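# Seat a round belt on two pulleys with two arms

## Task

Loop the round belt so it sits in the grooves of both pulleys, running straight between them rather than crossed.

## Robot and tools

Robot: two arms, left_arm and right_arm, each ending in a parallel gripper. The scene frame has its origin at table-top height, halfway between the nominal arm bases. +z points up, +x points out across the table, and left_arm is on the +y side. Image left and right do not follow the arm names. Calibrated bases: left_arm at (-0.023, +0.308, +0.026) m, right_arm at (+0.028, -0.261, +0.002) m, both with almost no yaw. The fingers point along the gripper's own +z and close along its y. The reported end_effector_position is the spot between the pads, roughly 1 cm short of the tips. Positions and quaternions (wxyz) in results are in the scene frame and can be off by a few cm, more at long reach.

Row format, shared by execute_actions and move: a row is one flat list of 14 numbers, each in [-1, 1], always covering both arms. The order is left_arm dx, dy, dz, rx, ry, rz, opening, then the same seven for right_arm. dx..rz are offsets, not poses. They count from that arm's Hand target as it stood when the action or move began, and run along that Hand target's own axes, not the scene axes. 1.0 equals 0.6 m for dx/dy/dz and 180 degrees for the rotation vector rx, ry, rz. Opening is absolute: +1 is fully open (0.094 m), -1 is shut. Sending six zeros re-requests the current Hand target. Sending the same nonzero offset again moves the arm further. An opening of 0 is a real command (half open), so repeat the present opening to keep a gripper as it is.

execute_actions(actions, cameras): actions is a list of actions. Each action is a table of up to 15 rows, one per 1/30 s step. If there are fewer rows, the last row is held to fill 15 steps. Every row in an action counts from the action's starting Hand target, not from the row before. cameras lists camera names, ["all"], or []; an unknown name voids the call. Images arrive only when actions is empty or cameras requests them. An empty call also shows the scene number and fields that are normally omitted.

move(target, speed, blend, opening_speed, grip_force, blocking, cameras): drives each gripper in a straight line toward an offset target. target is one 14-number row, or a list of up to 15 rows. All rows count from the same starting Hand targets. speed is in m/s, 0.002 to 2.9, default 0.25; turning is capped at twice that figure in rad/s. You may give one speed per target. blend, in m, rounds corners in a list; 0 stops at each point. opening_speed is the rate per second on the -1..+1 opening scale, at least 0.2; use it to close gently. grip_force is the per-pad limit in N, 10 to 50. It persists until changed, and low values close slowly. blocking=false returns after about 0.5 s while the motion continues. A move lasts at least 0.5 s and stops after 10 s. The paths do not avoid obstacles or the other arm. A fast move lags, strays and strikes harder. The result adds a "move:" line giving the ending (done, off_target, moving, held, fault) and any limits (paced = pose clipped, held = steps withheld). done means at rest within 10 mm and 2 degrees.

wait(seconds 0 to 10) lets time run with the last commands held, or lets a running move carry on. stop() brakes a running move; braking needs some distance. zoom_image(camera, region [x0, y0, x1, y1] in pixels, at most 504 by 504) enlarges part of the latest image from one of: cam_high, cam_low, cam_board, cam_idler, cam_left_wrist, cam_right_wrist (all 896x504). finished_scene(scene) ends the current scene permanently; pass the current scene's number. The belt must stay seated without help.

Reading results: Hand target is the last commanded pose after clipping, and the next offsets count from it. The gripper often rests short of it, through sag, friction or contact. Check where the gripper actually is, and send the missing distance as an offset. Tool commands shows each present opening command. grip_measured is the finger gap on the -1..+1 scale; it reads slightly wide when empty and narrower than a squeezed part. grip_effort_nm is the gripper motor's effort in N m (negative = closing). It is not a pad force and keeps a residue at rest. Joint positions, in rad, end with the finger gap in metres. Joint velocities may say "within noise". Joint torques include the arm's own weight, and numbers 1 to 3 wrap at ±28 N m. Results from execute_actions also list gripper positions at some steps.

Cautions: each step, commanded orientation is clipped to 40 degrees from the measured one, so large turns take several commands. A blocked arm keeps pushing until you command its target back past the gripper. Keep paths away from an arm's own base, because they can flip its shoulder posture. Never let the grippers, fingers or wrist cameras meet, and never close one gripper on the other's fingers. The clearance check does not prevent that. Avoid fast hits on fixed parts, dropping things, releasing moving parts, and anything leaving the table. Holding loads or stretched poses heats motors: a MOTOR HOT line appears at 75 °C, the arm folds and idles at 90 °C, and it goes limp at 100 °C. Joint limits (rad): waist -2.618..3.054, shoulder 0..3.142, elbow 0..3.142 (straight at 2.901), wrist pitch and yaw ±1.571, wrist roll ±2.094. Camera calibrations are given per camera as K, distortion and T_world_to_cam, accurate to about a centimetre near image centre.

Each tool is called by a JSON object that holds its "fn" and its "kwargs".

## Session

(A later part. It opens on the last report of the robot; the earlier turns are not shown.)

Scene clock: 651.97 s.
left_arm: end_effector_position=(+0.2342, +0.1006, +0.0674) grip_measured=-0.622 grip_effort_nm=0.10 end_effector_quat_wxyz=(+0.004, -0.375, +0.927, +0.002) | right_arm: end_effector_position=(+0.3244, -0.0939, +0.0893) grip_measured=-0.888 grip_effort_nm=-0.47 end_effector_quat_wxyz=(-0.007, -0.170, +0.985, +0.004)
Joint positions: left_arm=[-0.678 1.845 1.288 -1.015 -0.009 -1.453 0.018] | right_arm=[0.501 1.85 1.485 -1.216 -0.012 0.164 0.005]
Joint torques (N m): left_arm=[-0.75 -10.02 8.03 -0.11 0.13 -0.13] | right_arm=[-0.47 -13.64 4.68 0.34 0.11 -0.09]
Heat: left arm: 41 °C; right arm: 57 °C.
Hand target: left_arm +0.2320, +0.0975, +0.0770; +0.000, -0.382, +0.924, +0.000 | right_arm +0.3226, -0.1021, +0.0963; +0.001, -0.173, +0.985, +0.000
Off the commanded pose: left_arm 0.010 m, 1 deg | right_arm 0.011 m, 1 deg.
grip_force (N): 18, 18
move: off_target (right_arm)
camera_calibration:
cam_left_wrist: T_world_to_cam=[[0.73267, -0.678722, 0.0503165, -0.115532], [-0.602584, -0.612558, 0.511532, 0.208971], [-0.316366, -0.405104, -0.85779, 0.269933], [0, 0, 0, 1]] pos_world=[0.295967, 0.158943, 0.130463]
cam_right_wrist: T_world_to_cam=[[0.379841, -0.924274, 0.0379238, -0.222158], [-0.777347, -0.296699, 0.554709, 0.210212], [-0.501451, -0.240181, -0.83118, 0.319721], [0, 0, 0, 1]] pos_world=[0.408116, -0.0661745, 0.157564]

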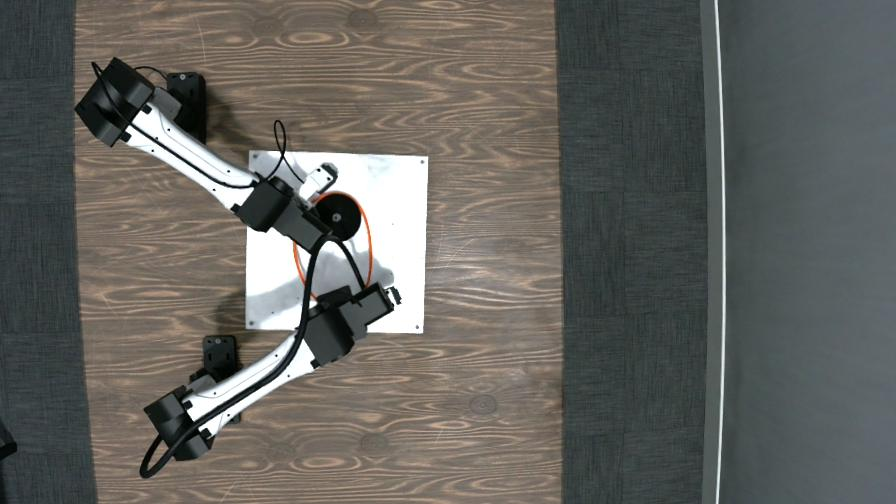

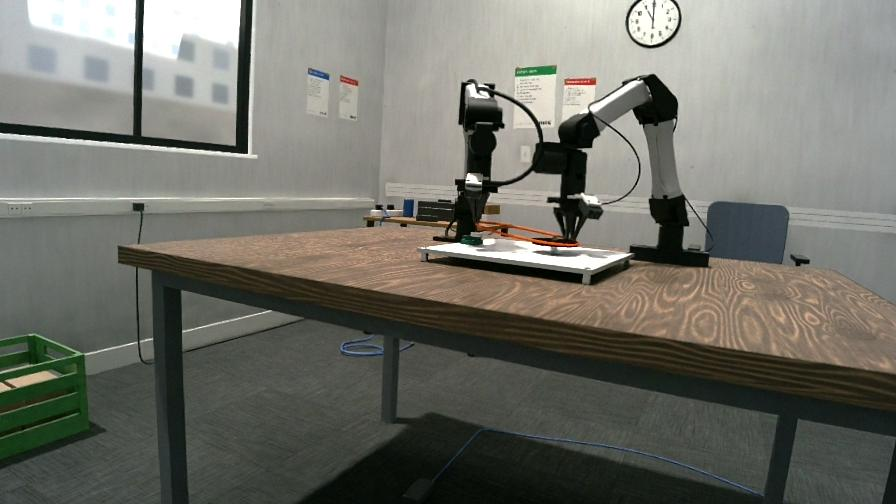

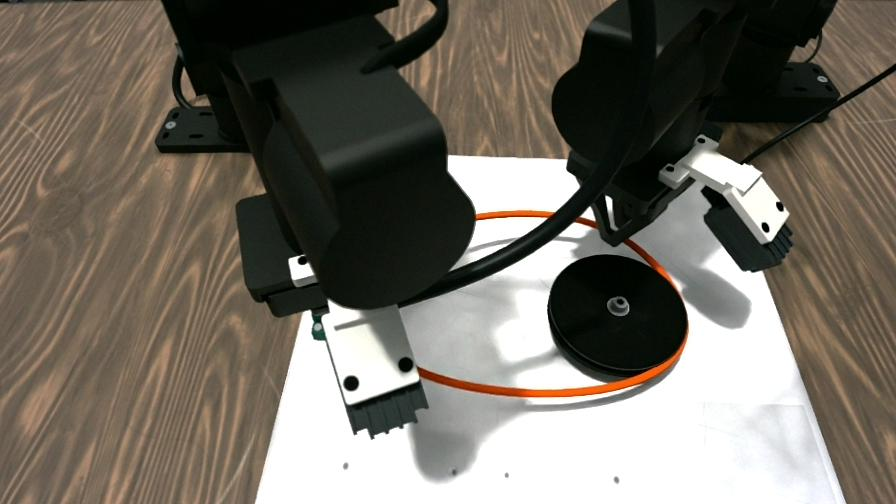

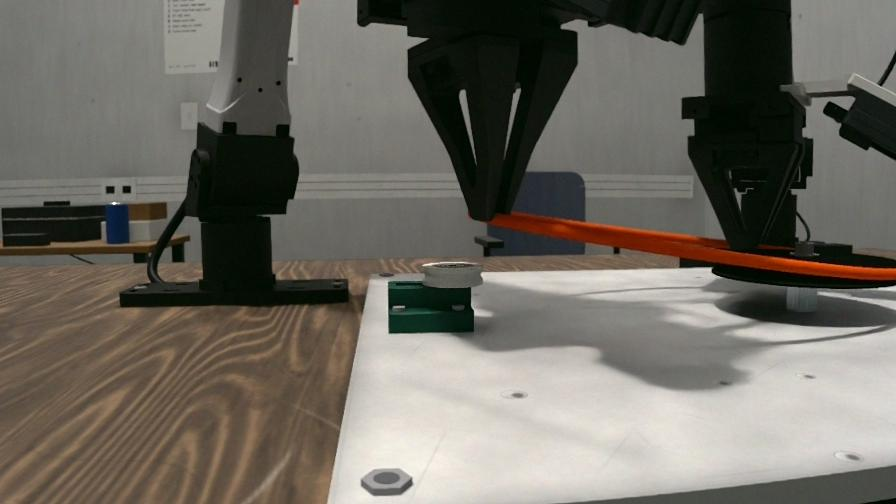

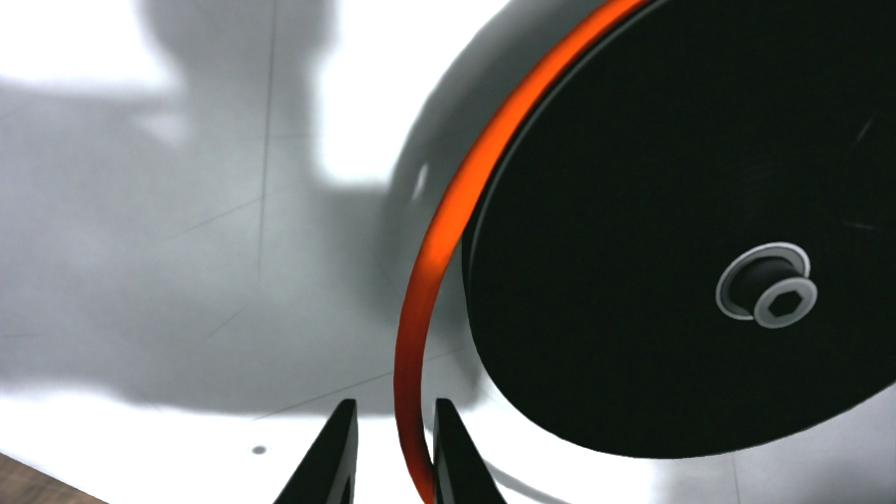

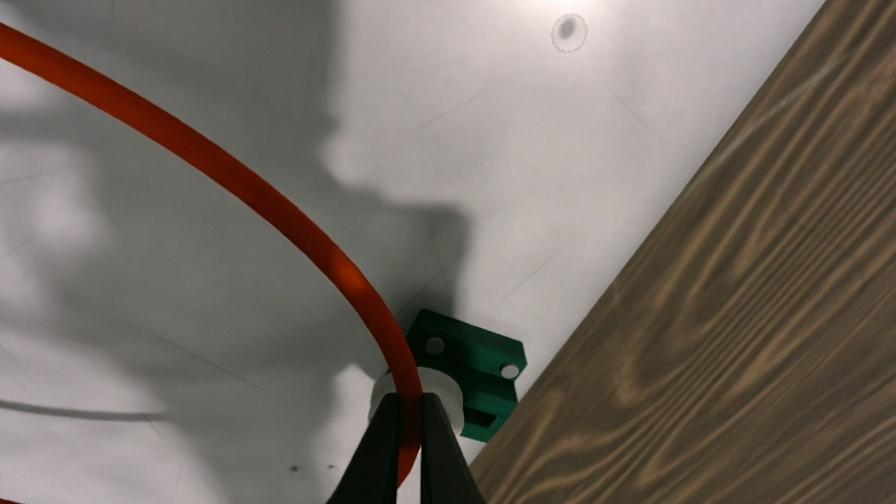

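{"fn": "move", "kwargs": {"target": [0, 0, -0.1, 0, 0, 0, -0.62, 0, 0, 0, 0, 0, 0, -1], "cameras": ["all"], "speed": 0.06}}

{"fn": "zoom_image", "kwargs": {"camera": "cam_low", "region": [460, 210, 600, 280]}}

{"fn": "zoom_image", "kwargs": {"camera": "cam_idler", "region": [600, 200, 896, 350]}}

Scene clock: 660.80 s.
left_arm: end_effector_position=(+0.2325, +0.1019, +0.1200) grip_measured=-0.622 grip_effort_nm=0.10 end_effector_quat_wxyz=(-0.005, -0.375, +0.927, +0.018) | right_arm: end_effector_position=(+0.3249, -0.0947, +0.0893) grip_measured=-0.888 grip_effort_nm=-0.47 end_effector_quat_wxyz=(-0.007, -0.169, +0.986, +0.004)
Joint positions: left_arm=[-0.678 1.827 1.479 -1.259 -0.009 -1.453 0.018] | right_arm=[0.498 1.85 1.485 -1.216 -0.012 0.164 0.005]
Joint torques (N m): left_arm=[-0.96 -11.92 8.24 -0.11 0.14 -0.11] | right_arm=[-0.29 -13.64 4.7 0.34 0.11 -0.09]
Heat: left arm: 42 °C; right arm: 58 °C.
Hand target: left_arm +0.2319, +0.0975, +0.1370; +0.000, -0.382, +0.924, +0.000 | right_arm +0.3227, -0.1022, +0.0963; +0.001, -0.173, +0.985, +0.000
Off the commanded pose: left_arm 0.018 m, 2 deg | right_arm 0.010 m, 1 deg.
grip_force (N): 18, 18
move: off_target (left_arm)
camera_calibration:
cam_left_wrist: T_world_to_cam=[[0.733547, -0.679477, 0.0148237, -0.111865], [-0.588468, -0.624081, 0.514031, 0.17956], [-0.340021, -0.385789, -0.857643, 0.318587], [0, 0, 0, 1]] pos_world=[0.29605, 0.158957, 0.182593]
cam_right_wrist: T_world_to_cam=[[0.377319, -0.925302, 0.0380417, -0.222331], [-0.778167, -0.294515, 0.554723, 0.210783], [-0.502082, -0.23891, -0.831165, 0.320071], [0, 0, 0, 1]] pos_world=[0.408616, -0.0671763, 0.157564]

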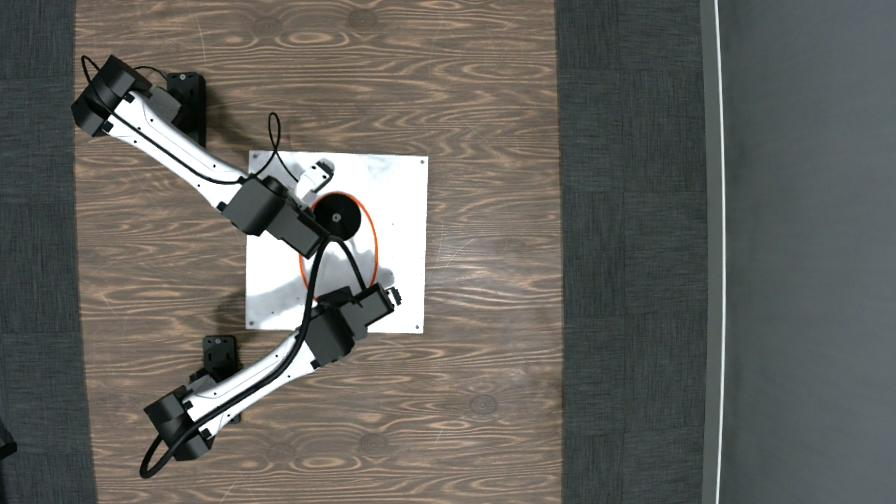

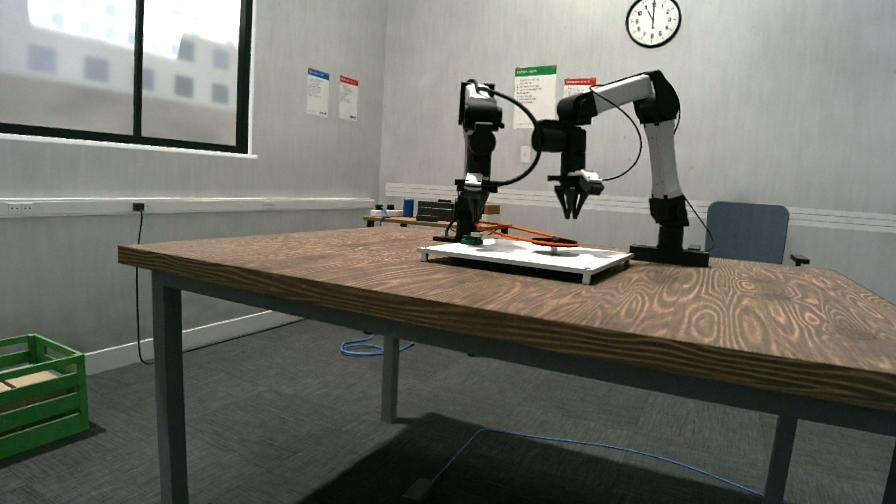

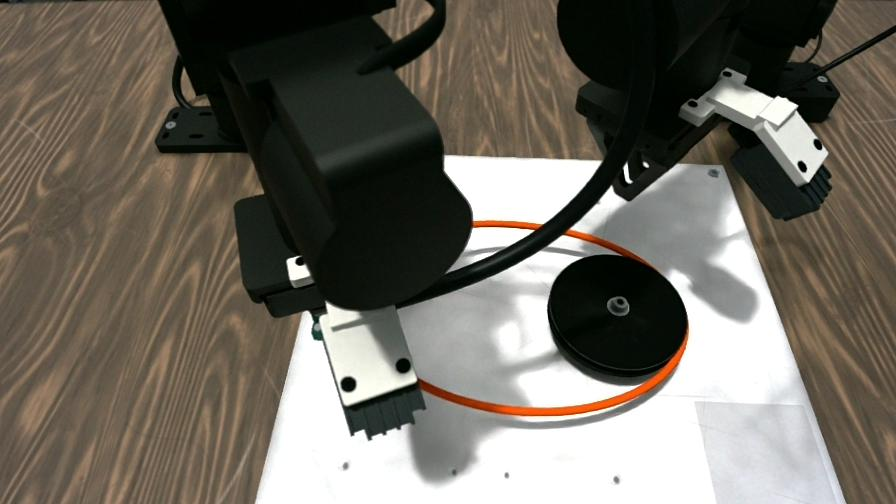

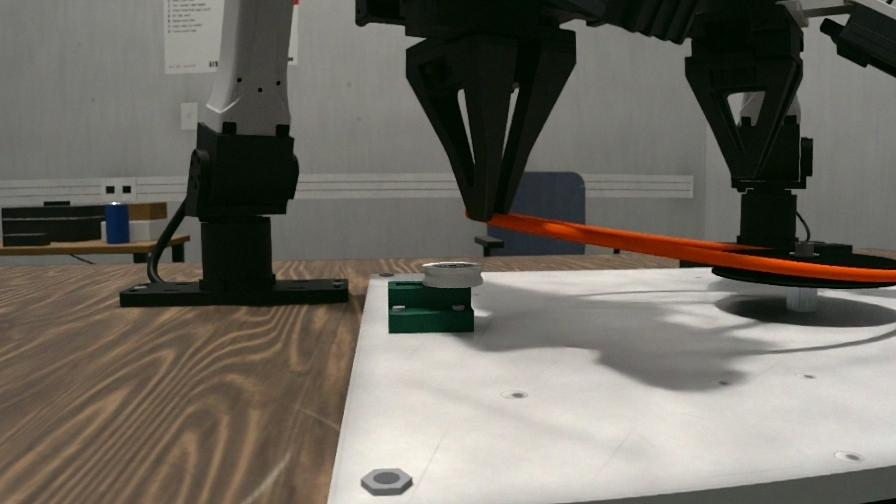

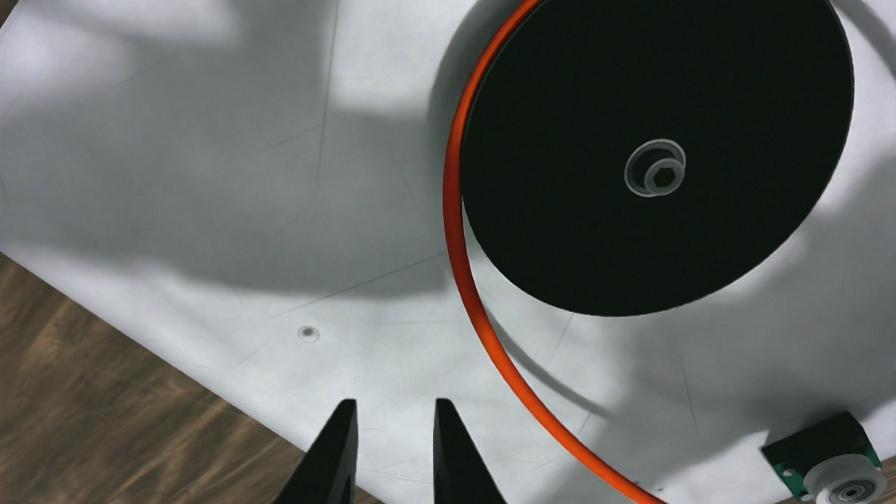

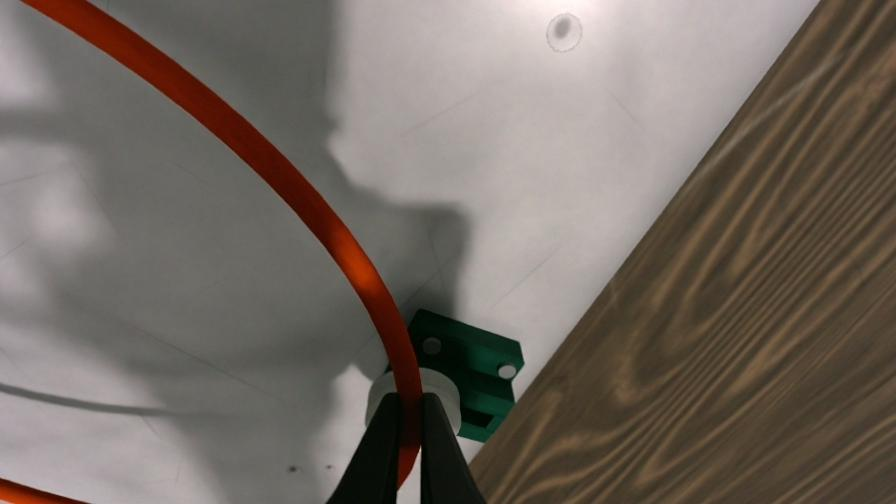

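Scaled by 3.600 from the camera's 896x504 image, which has a finer 1280x720 frame.

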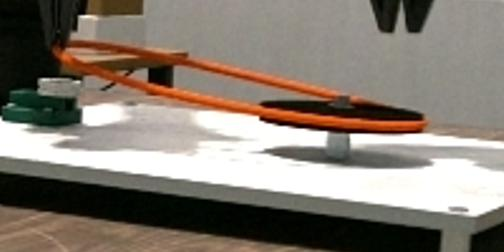

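Scaled by 1.703 from the camera's 896x504 image, which has a finer 1280x720 frame.

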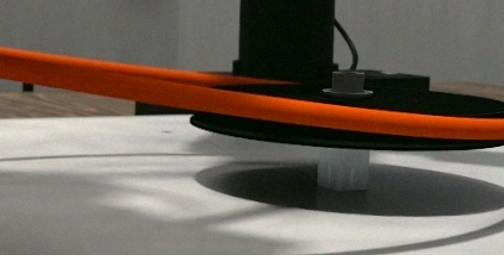

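{"fn": "move", "kwargs": {"target": [[0, 0, -0.03, 0, 0, 0, -0.62, 0.077, -0.0232, 0.0, 0, 0, 0.07, -1],[0, 0, -0.03, 0, 0, 0, -0.62, 0.0873, -0.0513, 0.005, 0, 0, 0.111, -1]], "cameras": ["all"], "speed": 0.06, "blend": [0.01, 0]}}

{"fn": "zoom_image", "kwargs": {"camera": "cam_low", "region": [440, 200, 600, 280]}}

{"fn": "zoom_image", "kwargs": {"camera": "cam_idler", "region": [340, 180, 640, 330]}}

{"fn": "zoom_image", "kwargs": {"camera": "cam_high", "region": [266, 160, 416, 350]}}

Scene clock: 708.53 s.
left_arm: end_effector_position=(+0.2330, +0.1012, +0.1373) grip_measured=-0.622 grip_effort_nm=0.10 end_effector_quat_wxyz=(-0.005, -0.374, +0.927, +0.019) | right_arm: end_effector_position=(+0.2922, -0.1278, +0.0900) grip_measured=-0.888 grip_effort_nm=-0.47 end_effector_quat_wxyz=(+0.007, -0.019, +0.999, +0.027)
Joint positions: left_arm=[-0.679 1.827 1.548 -1.329 -0.009 -1.453 0.018] | right_arm=[0.436 1.64 1.237 -1.133 -0.043 0.405 0.005]
Joint torques (N m): left_arm=[-0.76 -12.25 8.59 -0.11 0.13 -0.15] | right_arm=[-1.62 -11.06 4.56 0.17 0.42 0.21]
Heat: left arm: 46 °C; right arm: 58 °C.
Hand target: left_arm +0.2319, +0.0975, +0.1550; +0.000, -0.383, +0.924, +0.000 | right_arm +0.2839, -0.1489, +0.0932; +0.001, +0.000, +1.000, +0.001
Off the commanded pose: left_arm 0.018 m, 2 deg | right_arm 0.023 m, 4 deg.
grip_force (N): 18, 18
move: off_target (left_arm, right_arm)
camera_calibration:
cam_left_wrist: T_world_to_cam=[[0.733069, -0.680032, 0.0128681, -0.112552], [-0.588145, -0.624286, 0.514152, 0.17037], [-0.341607, -0.384478, -0.857602, 0.333538], [0, 0, 0, 1]] pos_world=[0.296649, 0.158059, 0.199895]
cam_right_wrist: T_world_to_cam=[[0.0836607, -0.996488, -0.00357904, -0.160219], [-0.844891, -0.0728368, 0.529957, 0.225233], [-0.528356, -0.0413127, -0.848017, 0.330655], [0, 0, 0, 1]] pos_world=[0.378405, -0.129591, 0.160464]

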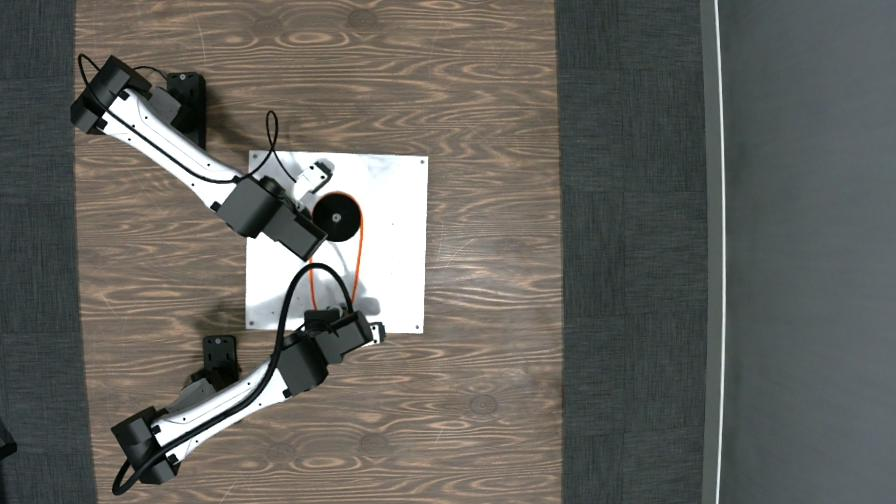

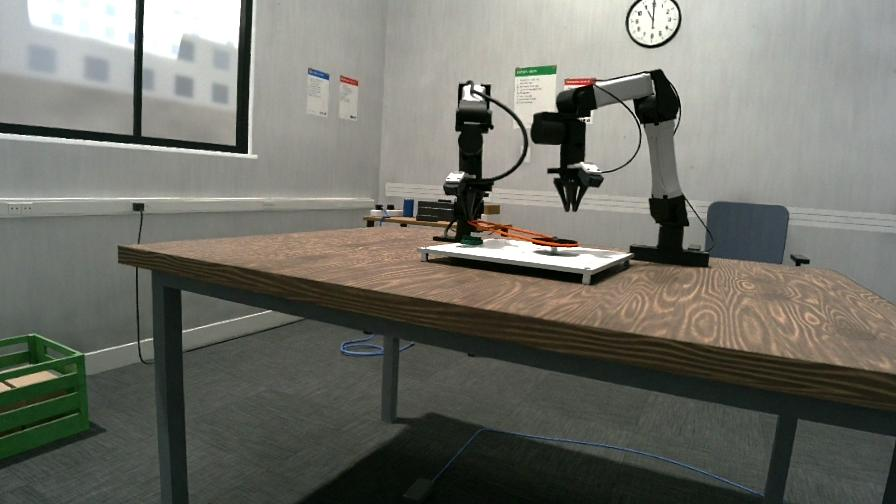

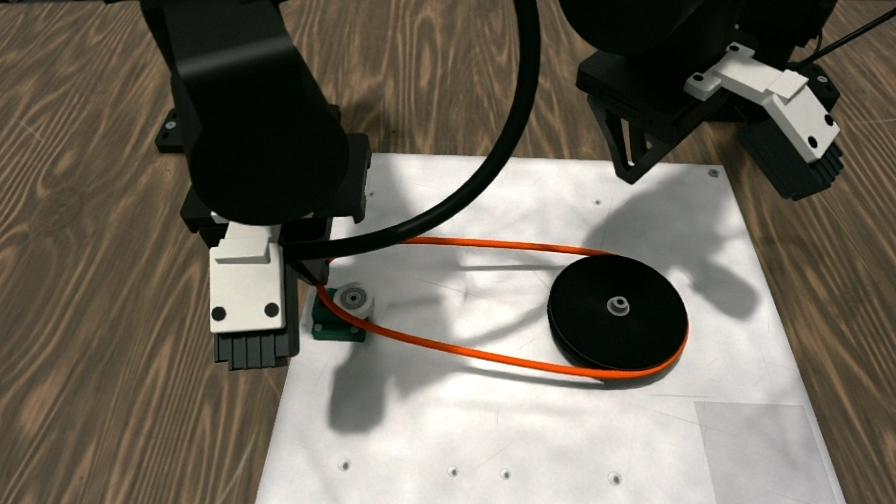

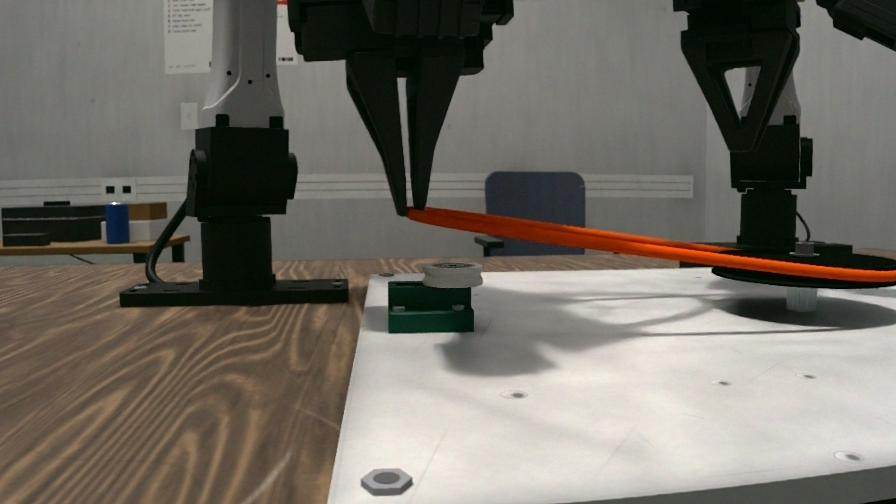

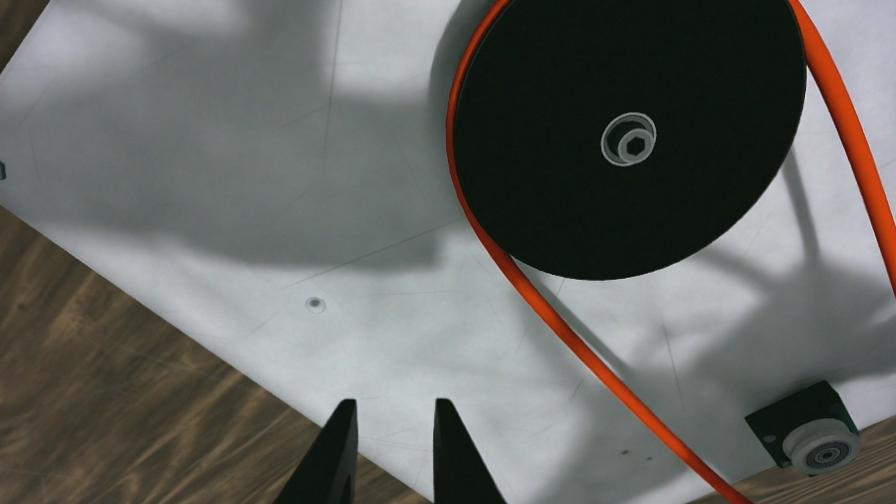

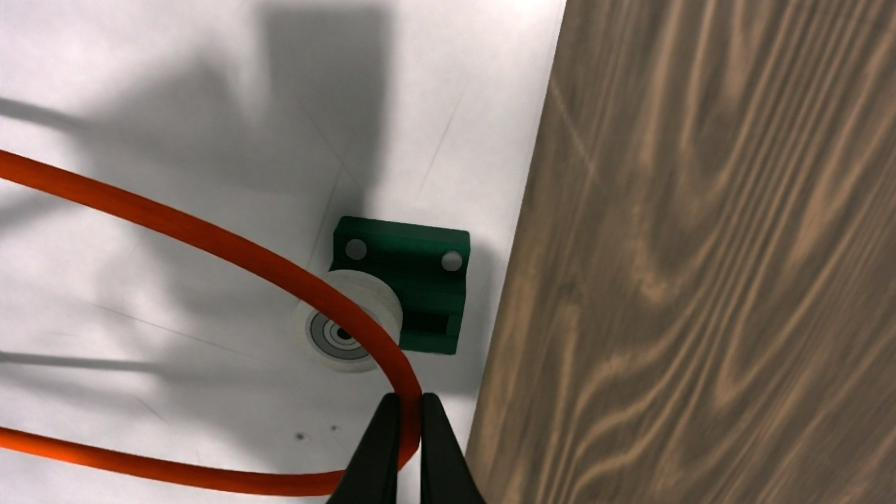

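Scaled by 3.150 from the camera's 896x504 image, which has a finer 1280x720 frame.

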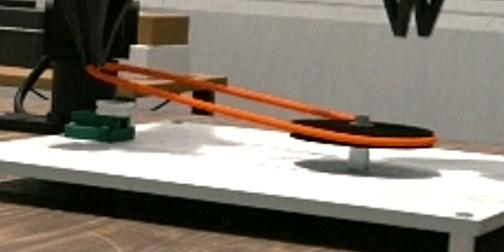

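Scaled by 1.680 from the camera's 896x504 image, which has a finer 1280x720 frame.

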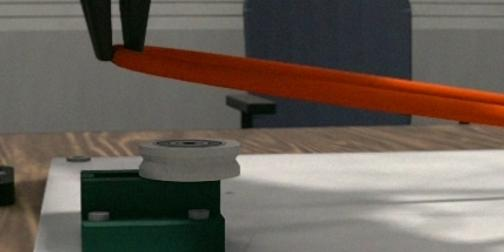

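Scaled by 2.653 from the camera's 896x504 image, which has a finer 1280x720 frame.

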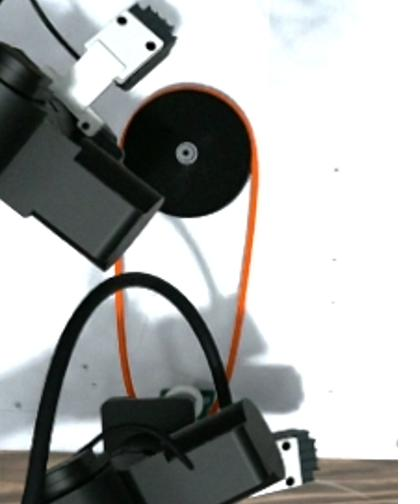

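{"fn": "move", "kwargs": {"target": [0, 0, 0, 0, 0, 0, -0.62, -0.008, -0.0217, 0.025, 0, 0, 0, -1], "cameras": ["all"], "speed": 0.06}}

{"fn": "zoom_image", "kwargs": {"camera": "cam_low", "region": [440, 200, 600, 280]}}

{"fn": "zoom_image", "kwargs": {"camera": "cam_idler", "region": [340, 180, 640, 330]}}

{"fn": "zoom_image", "kwargs": {"camera": "cam_high", "region": [266, 160, 416, 350]}}

{"fn": "zoom_image", "kwargs": {"camera": "cam_board", "region": [260, 200, 460, 380]}}

Scene clock: 744.00 s.
left_arm: end_effector_position=(+0.2330, +0.1012, +0.1373) grip_measured=-0.622 grip_effort_nm=0.10 end_effector_quat_wxyz=(-0.005, -0.374, +0.927, +0.019) | right_arm: end_effector_position=(+0.2977, -0.1325, +0.0788) grip_measured=-0.888 grip_effort_nm=-0.47 end_effector_quat_wxyz=(+0.011, -0.008, +0.999, +0.044)
Joint positions: left_arm=[-0.679 1.827 1.548 -1.329 -0.009 -1.453 0.018] | right_arm=[0.396 1.64 1.19 -1.066 -0.073 0.387 0.005]
Joint torques (N m): left_arm=[-0.68 -12.18 8.55 -0.05 0.1 -0.22] | right_arm=[-2.25 -10.09 4.41 0.11 0.69 -0.14]
Heat: left arm: 48 °C; right arm: 51 °C.
Hand target: left_arm +0.2319, +0.0975, +0.1550; +0.000, -0.383, +0.924, +0.000 | right_arm +0.2887, -0.1619, +0.0782; +0.001, +0.000, +1.000, +0.001
Off the commanded pose: left_arm 0.018 m, 2 deg | right_arm 0.031 m, 5 deg.
grip_force (N): 18, 18
move: off_target (left_arm, right_arm)
camera_calibration:
cam_left_wrist: T_world_to_cam=[[0.733069, -0.680032, 0.0128681, -0.112552], [-0.588145, -0.624286, 0.514152, 0.17037], [-0.341607, -0.384478, -0.857602, 0.333538], [0, 0, 0, 1]] pos_world=[0.296649, 0.158059, 0.199895]
cam_right_wrist: T_world_to_cam=[[0.0635246, -0.997222, -0.0388858, -0.156755], [-0.850197, -0.0744814, 0.521169, 0.237643], [-0.522617, -0.000046417, -0.852567, 0.328058], [0, 0, 0, 1]] pos_world=[0.383451, -0.138604, 0.149744]

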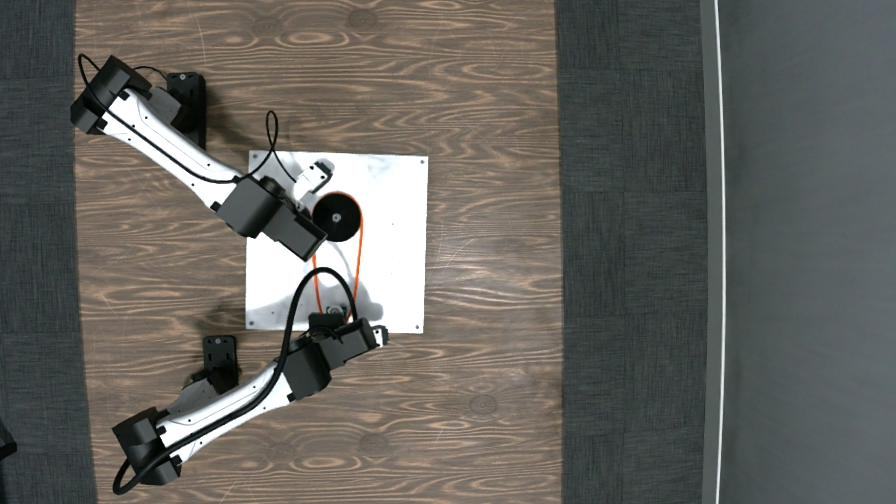

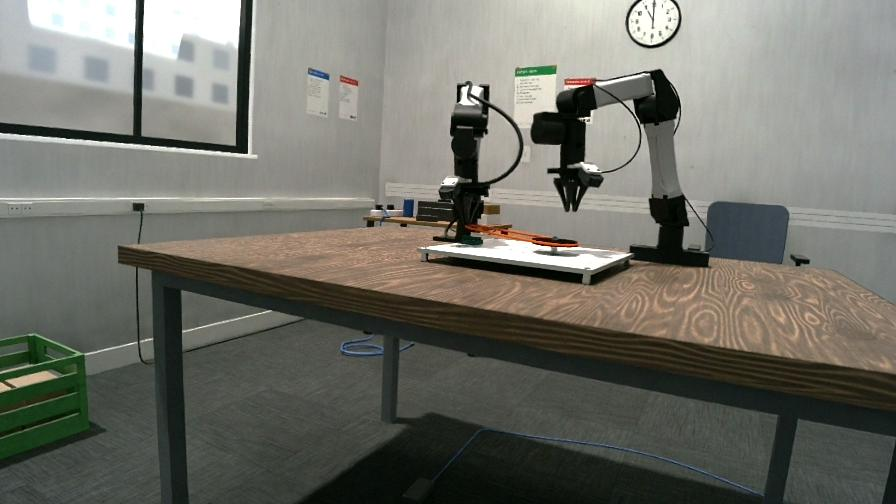

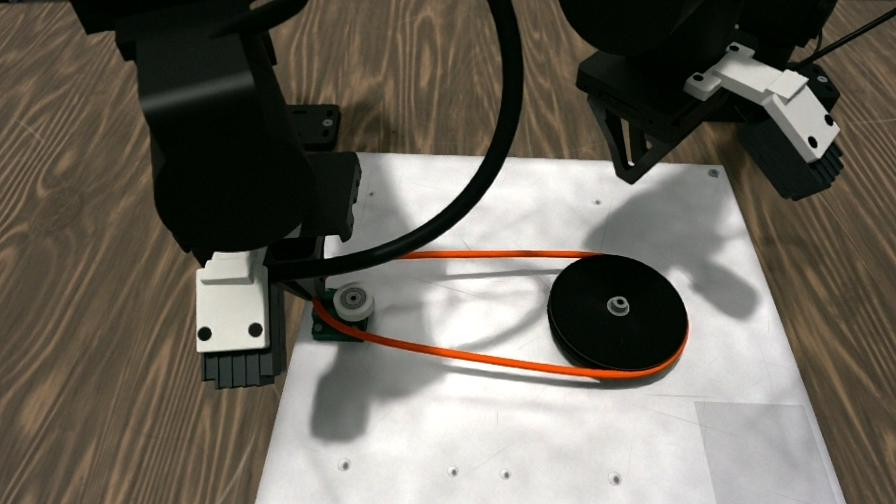

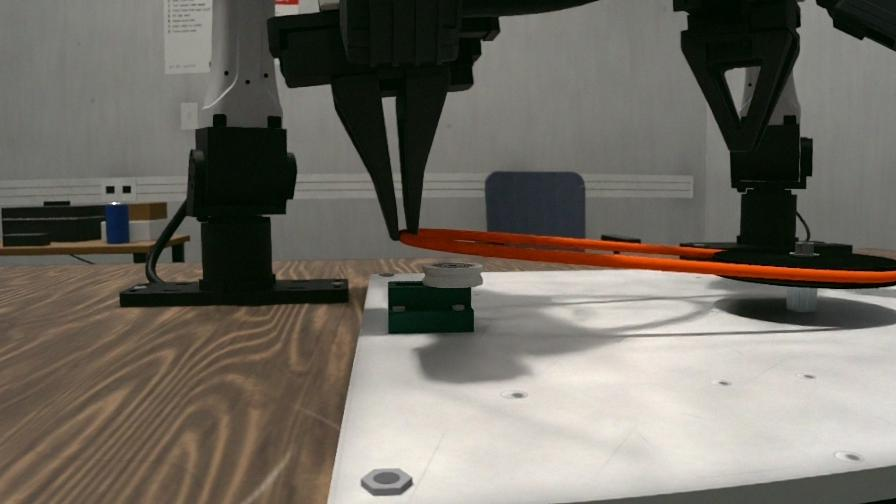

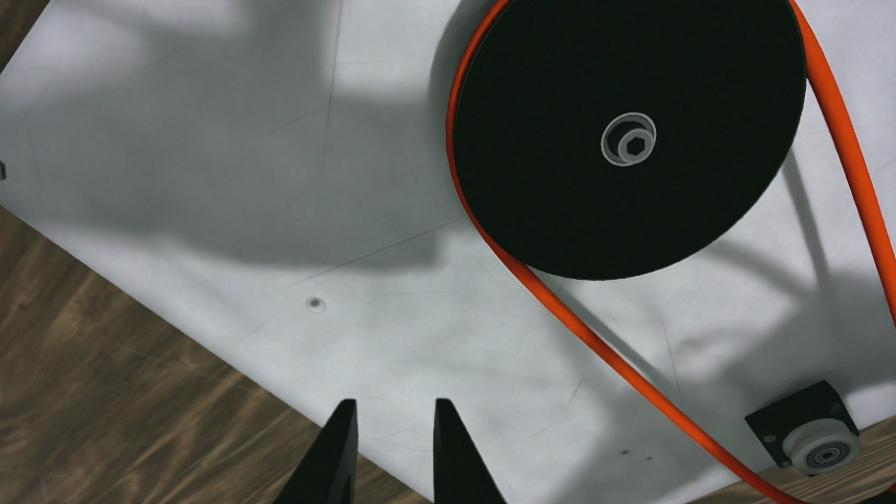

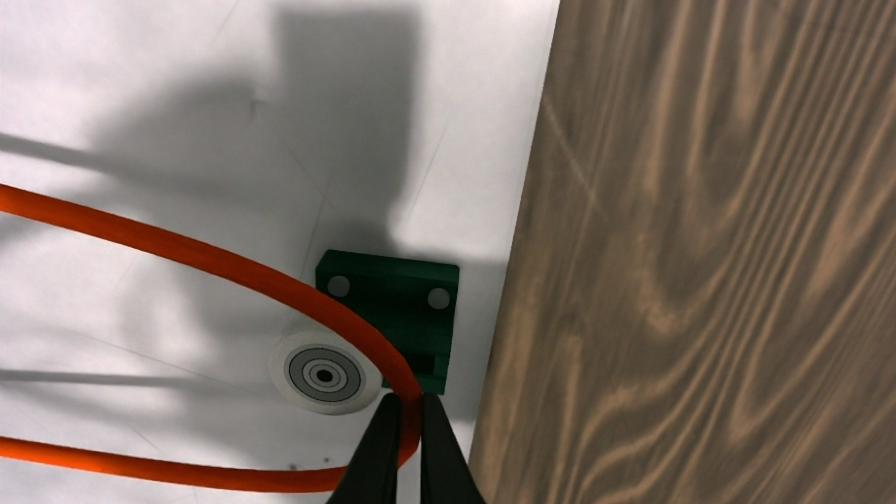

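Scaled by 3.150 from the camera's 896x504 image, which has a finer 1280x720 frame.

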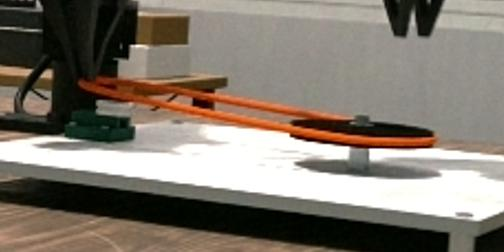

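Scaled by 1.680 from the camera's 896x504 image, which has a finer 1280x720 frame.

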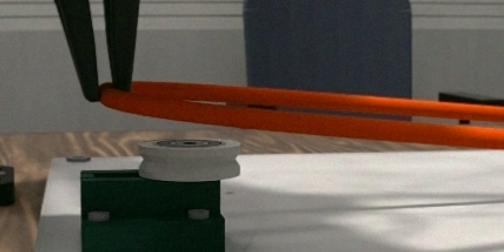

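Scaled by 2.653 from the camera's 896x504 image, which has a finer 1280x720 frame.

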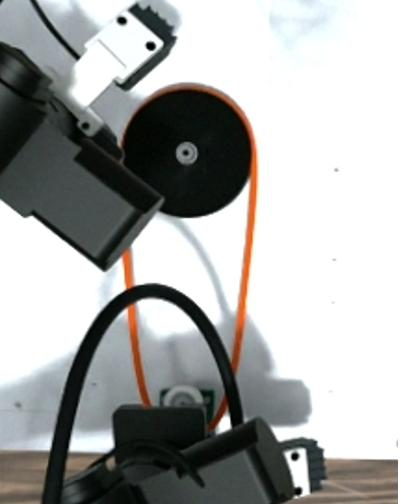

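Scaled by 2.520 from the camera's 896x504 image, which has a finer 1280x720 frame.

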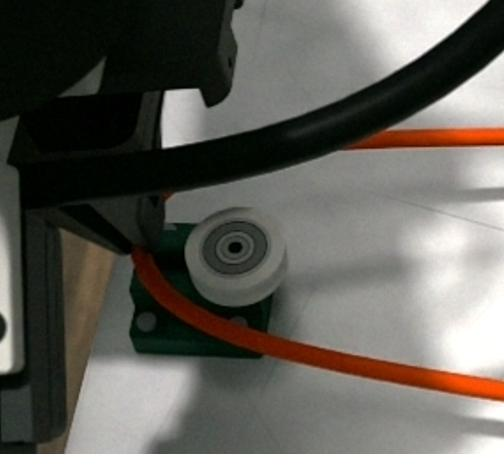

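{"fn": "move", "kwargs": {"target": [0, 0, 0, 0, 0, 0, -0.62, 0, 0, 0.03, 0, 0, 0, -1], "cameras": ["cam_idler","cam_board","cam_right_wrist","cam_low"], "speed": 0.05}}

{"fn": "zoom_image", "kwargs": {"camera": "cam_idler", "region": [340, 180, 640, 330]}}

{"fn": "zoom_image", "kwargs": {"camera": "cam_board", "region": [260, 200, 460, 380]}}

{"fn": "zoom_image", "kwargs": {"camera": "cam_low", "region": [440, 200, 600, 280]}}

Scene clock: 767.73 s.
left_arm: end_effector_position=(+0.2330, +0.1012, +0.1373) grip_measured=-0.622 grip_effort_nm=0.10 end_effector_quat_wxyz=(-0.005, -0.374, +0.927, +0.019) | right_arm: end_effector_position=(+0.2973, -0.1327, +0.0655) grip_measured=-0.888 grip_effort_nm=-0.47 end_effector_quat_wxyz=(+0.016, -0.009, +0.999, +0.047)
Joint positions: left_arm=[-0.679 1.827 1.548 -1.329 -0.009 -1.453 0.018] | right_arm=[0.396 1.64 1.135 -1 -0.073 0.387 0.005]
Joint torques (N m): left_arm=[-0.72 -12.26 8.68 -0.09 0.15 -0.2] | right_arm=[-2.26 -8.47 4.33 0.19 0.7 -0.12]
Heat: left arm: 49 °C; right arm: 49 °C.
Hand target: left_arm +0.2319, +0.0975, +0.1550; +0.000, -0.383, +0.924, +0.000 | right_arm +0.2887, -0.1619, +0.0601; +0.001, +0.000, +1.000, +0.001
Off the commanded pose: left_arm 0.018 m, 2 deg | right_arm 0.031 m, 6 deg.
grip_force (N): 18, 18
move: off_target (left_arm, right_arm)
camera_calibration:
cam_right_wrist: T_world_to_cam=[[0.0639595, -0.997048, -0.0424852, -0.157327], [-0.855435, -0.0767005, 0.512199, 0.245922], [-0.513946, 0.00358329, -0.857815, 0.314744], [0, 0, 0, 1]] pos_world=[0.382194, -0.139128, 0.137347]
Images, in order (width x height): cam_low 896x504, cam_board 896x504, cam_idler 896x504, cam_right_wrist 896x504.

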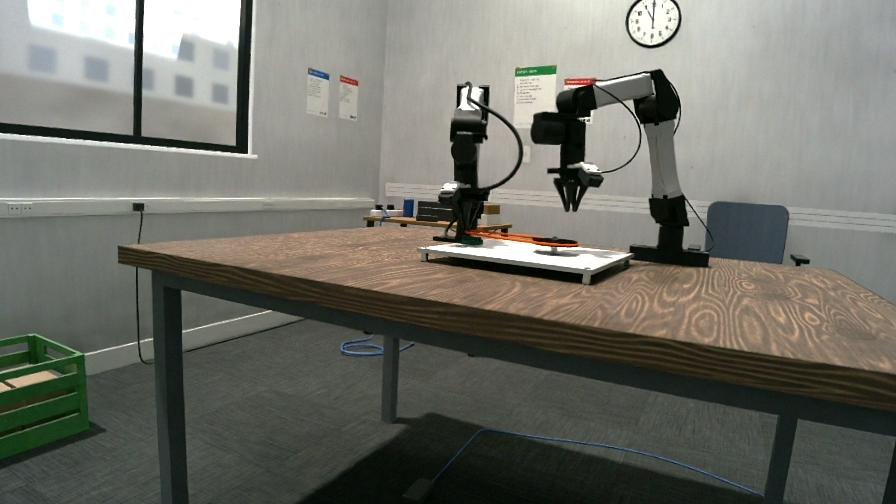

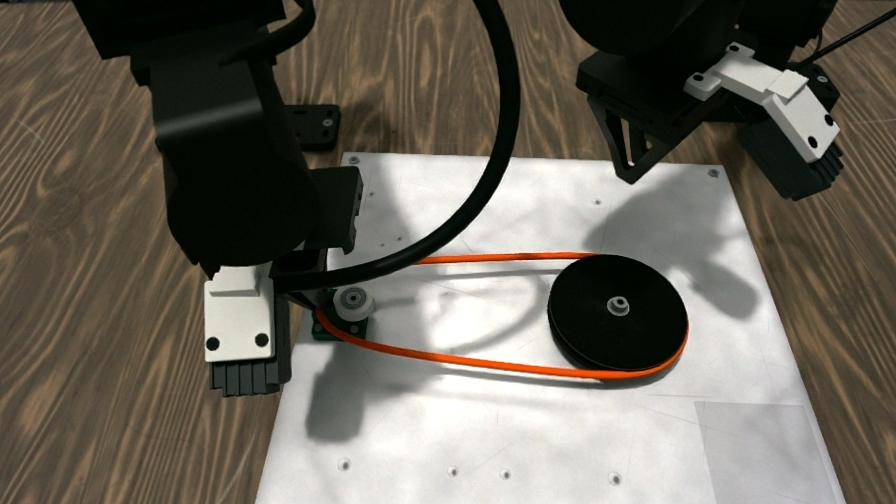

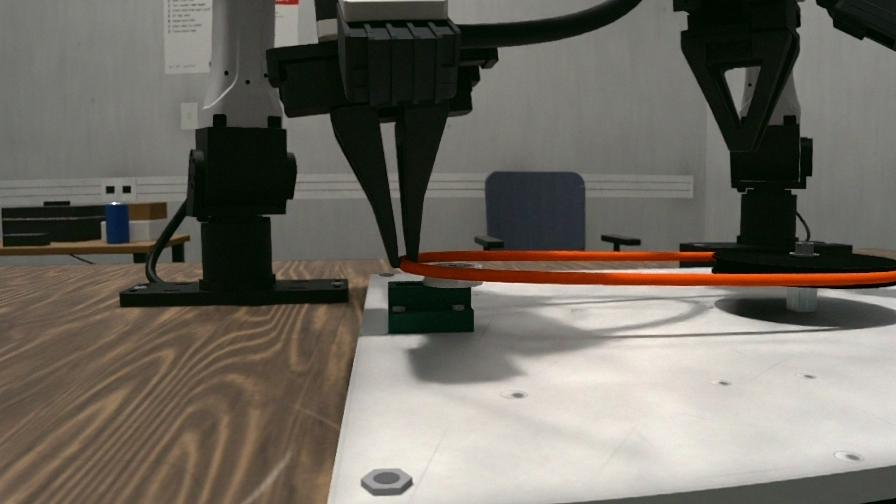

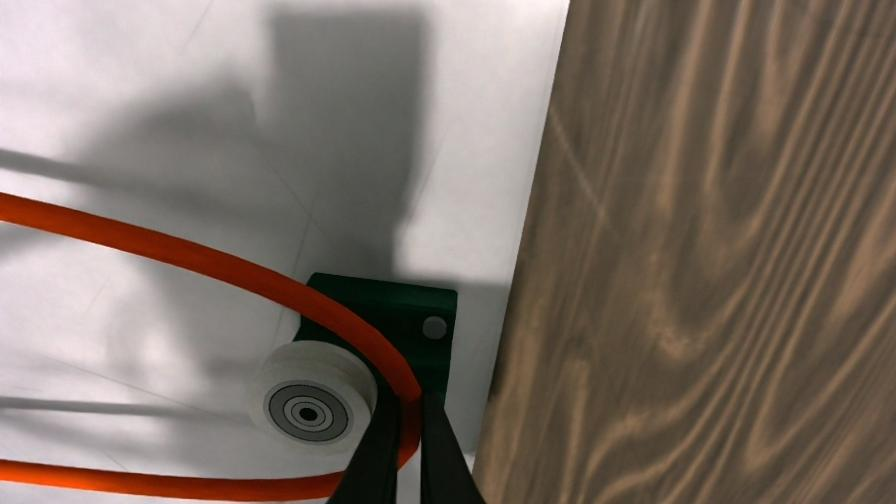

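Scaled by 1.680 from the camera's 896x504 image, which has a finer 1280x720 frame.

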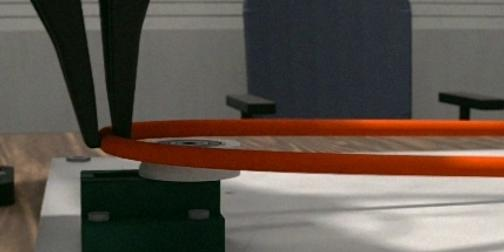

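Scaled by 2.520 from the camera's 896x504 image, which has a finer 1280x720 frame.

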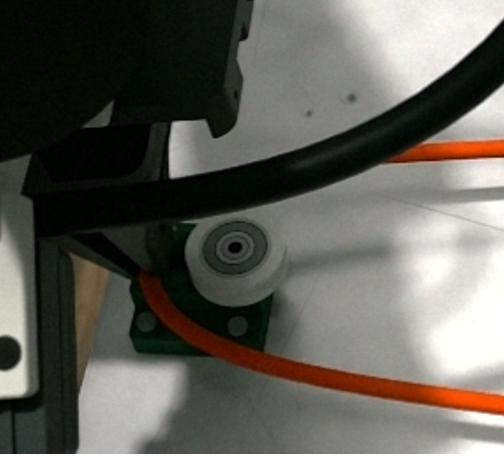

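Scaled by 3.150 from the camera's 896x504 image, which has a finer 1280x720 frame.

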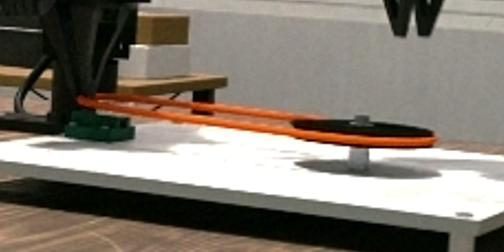

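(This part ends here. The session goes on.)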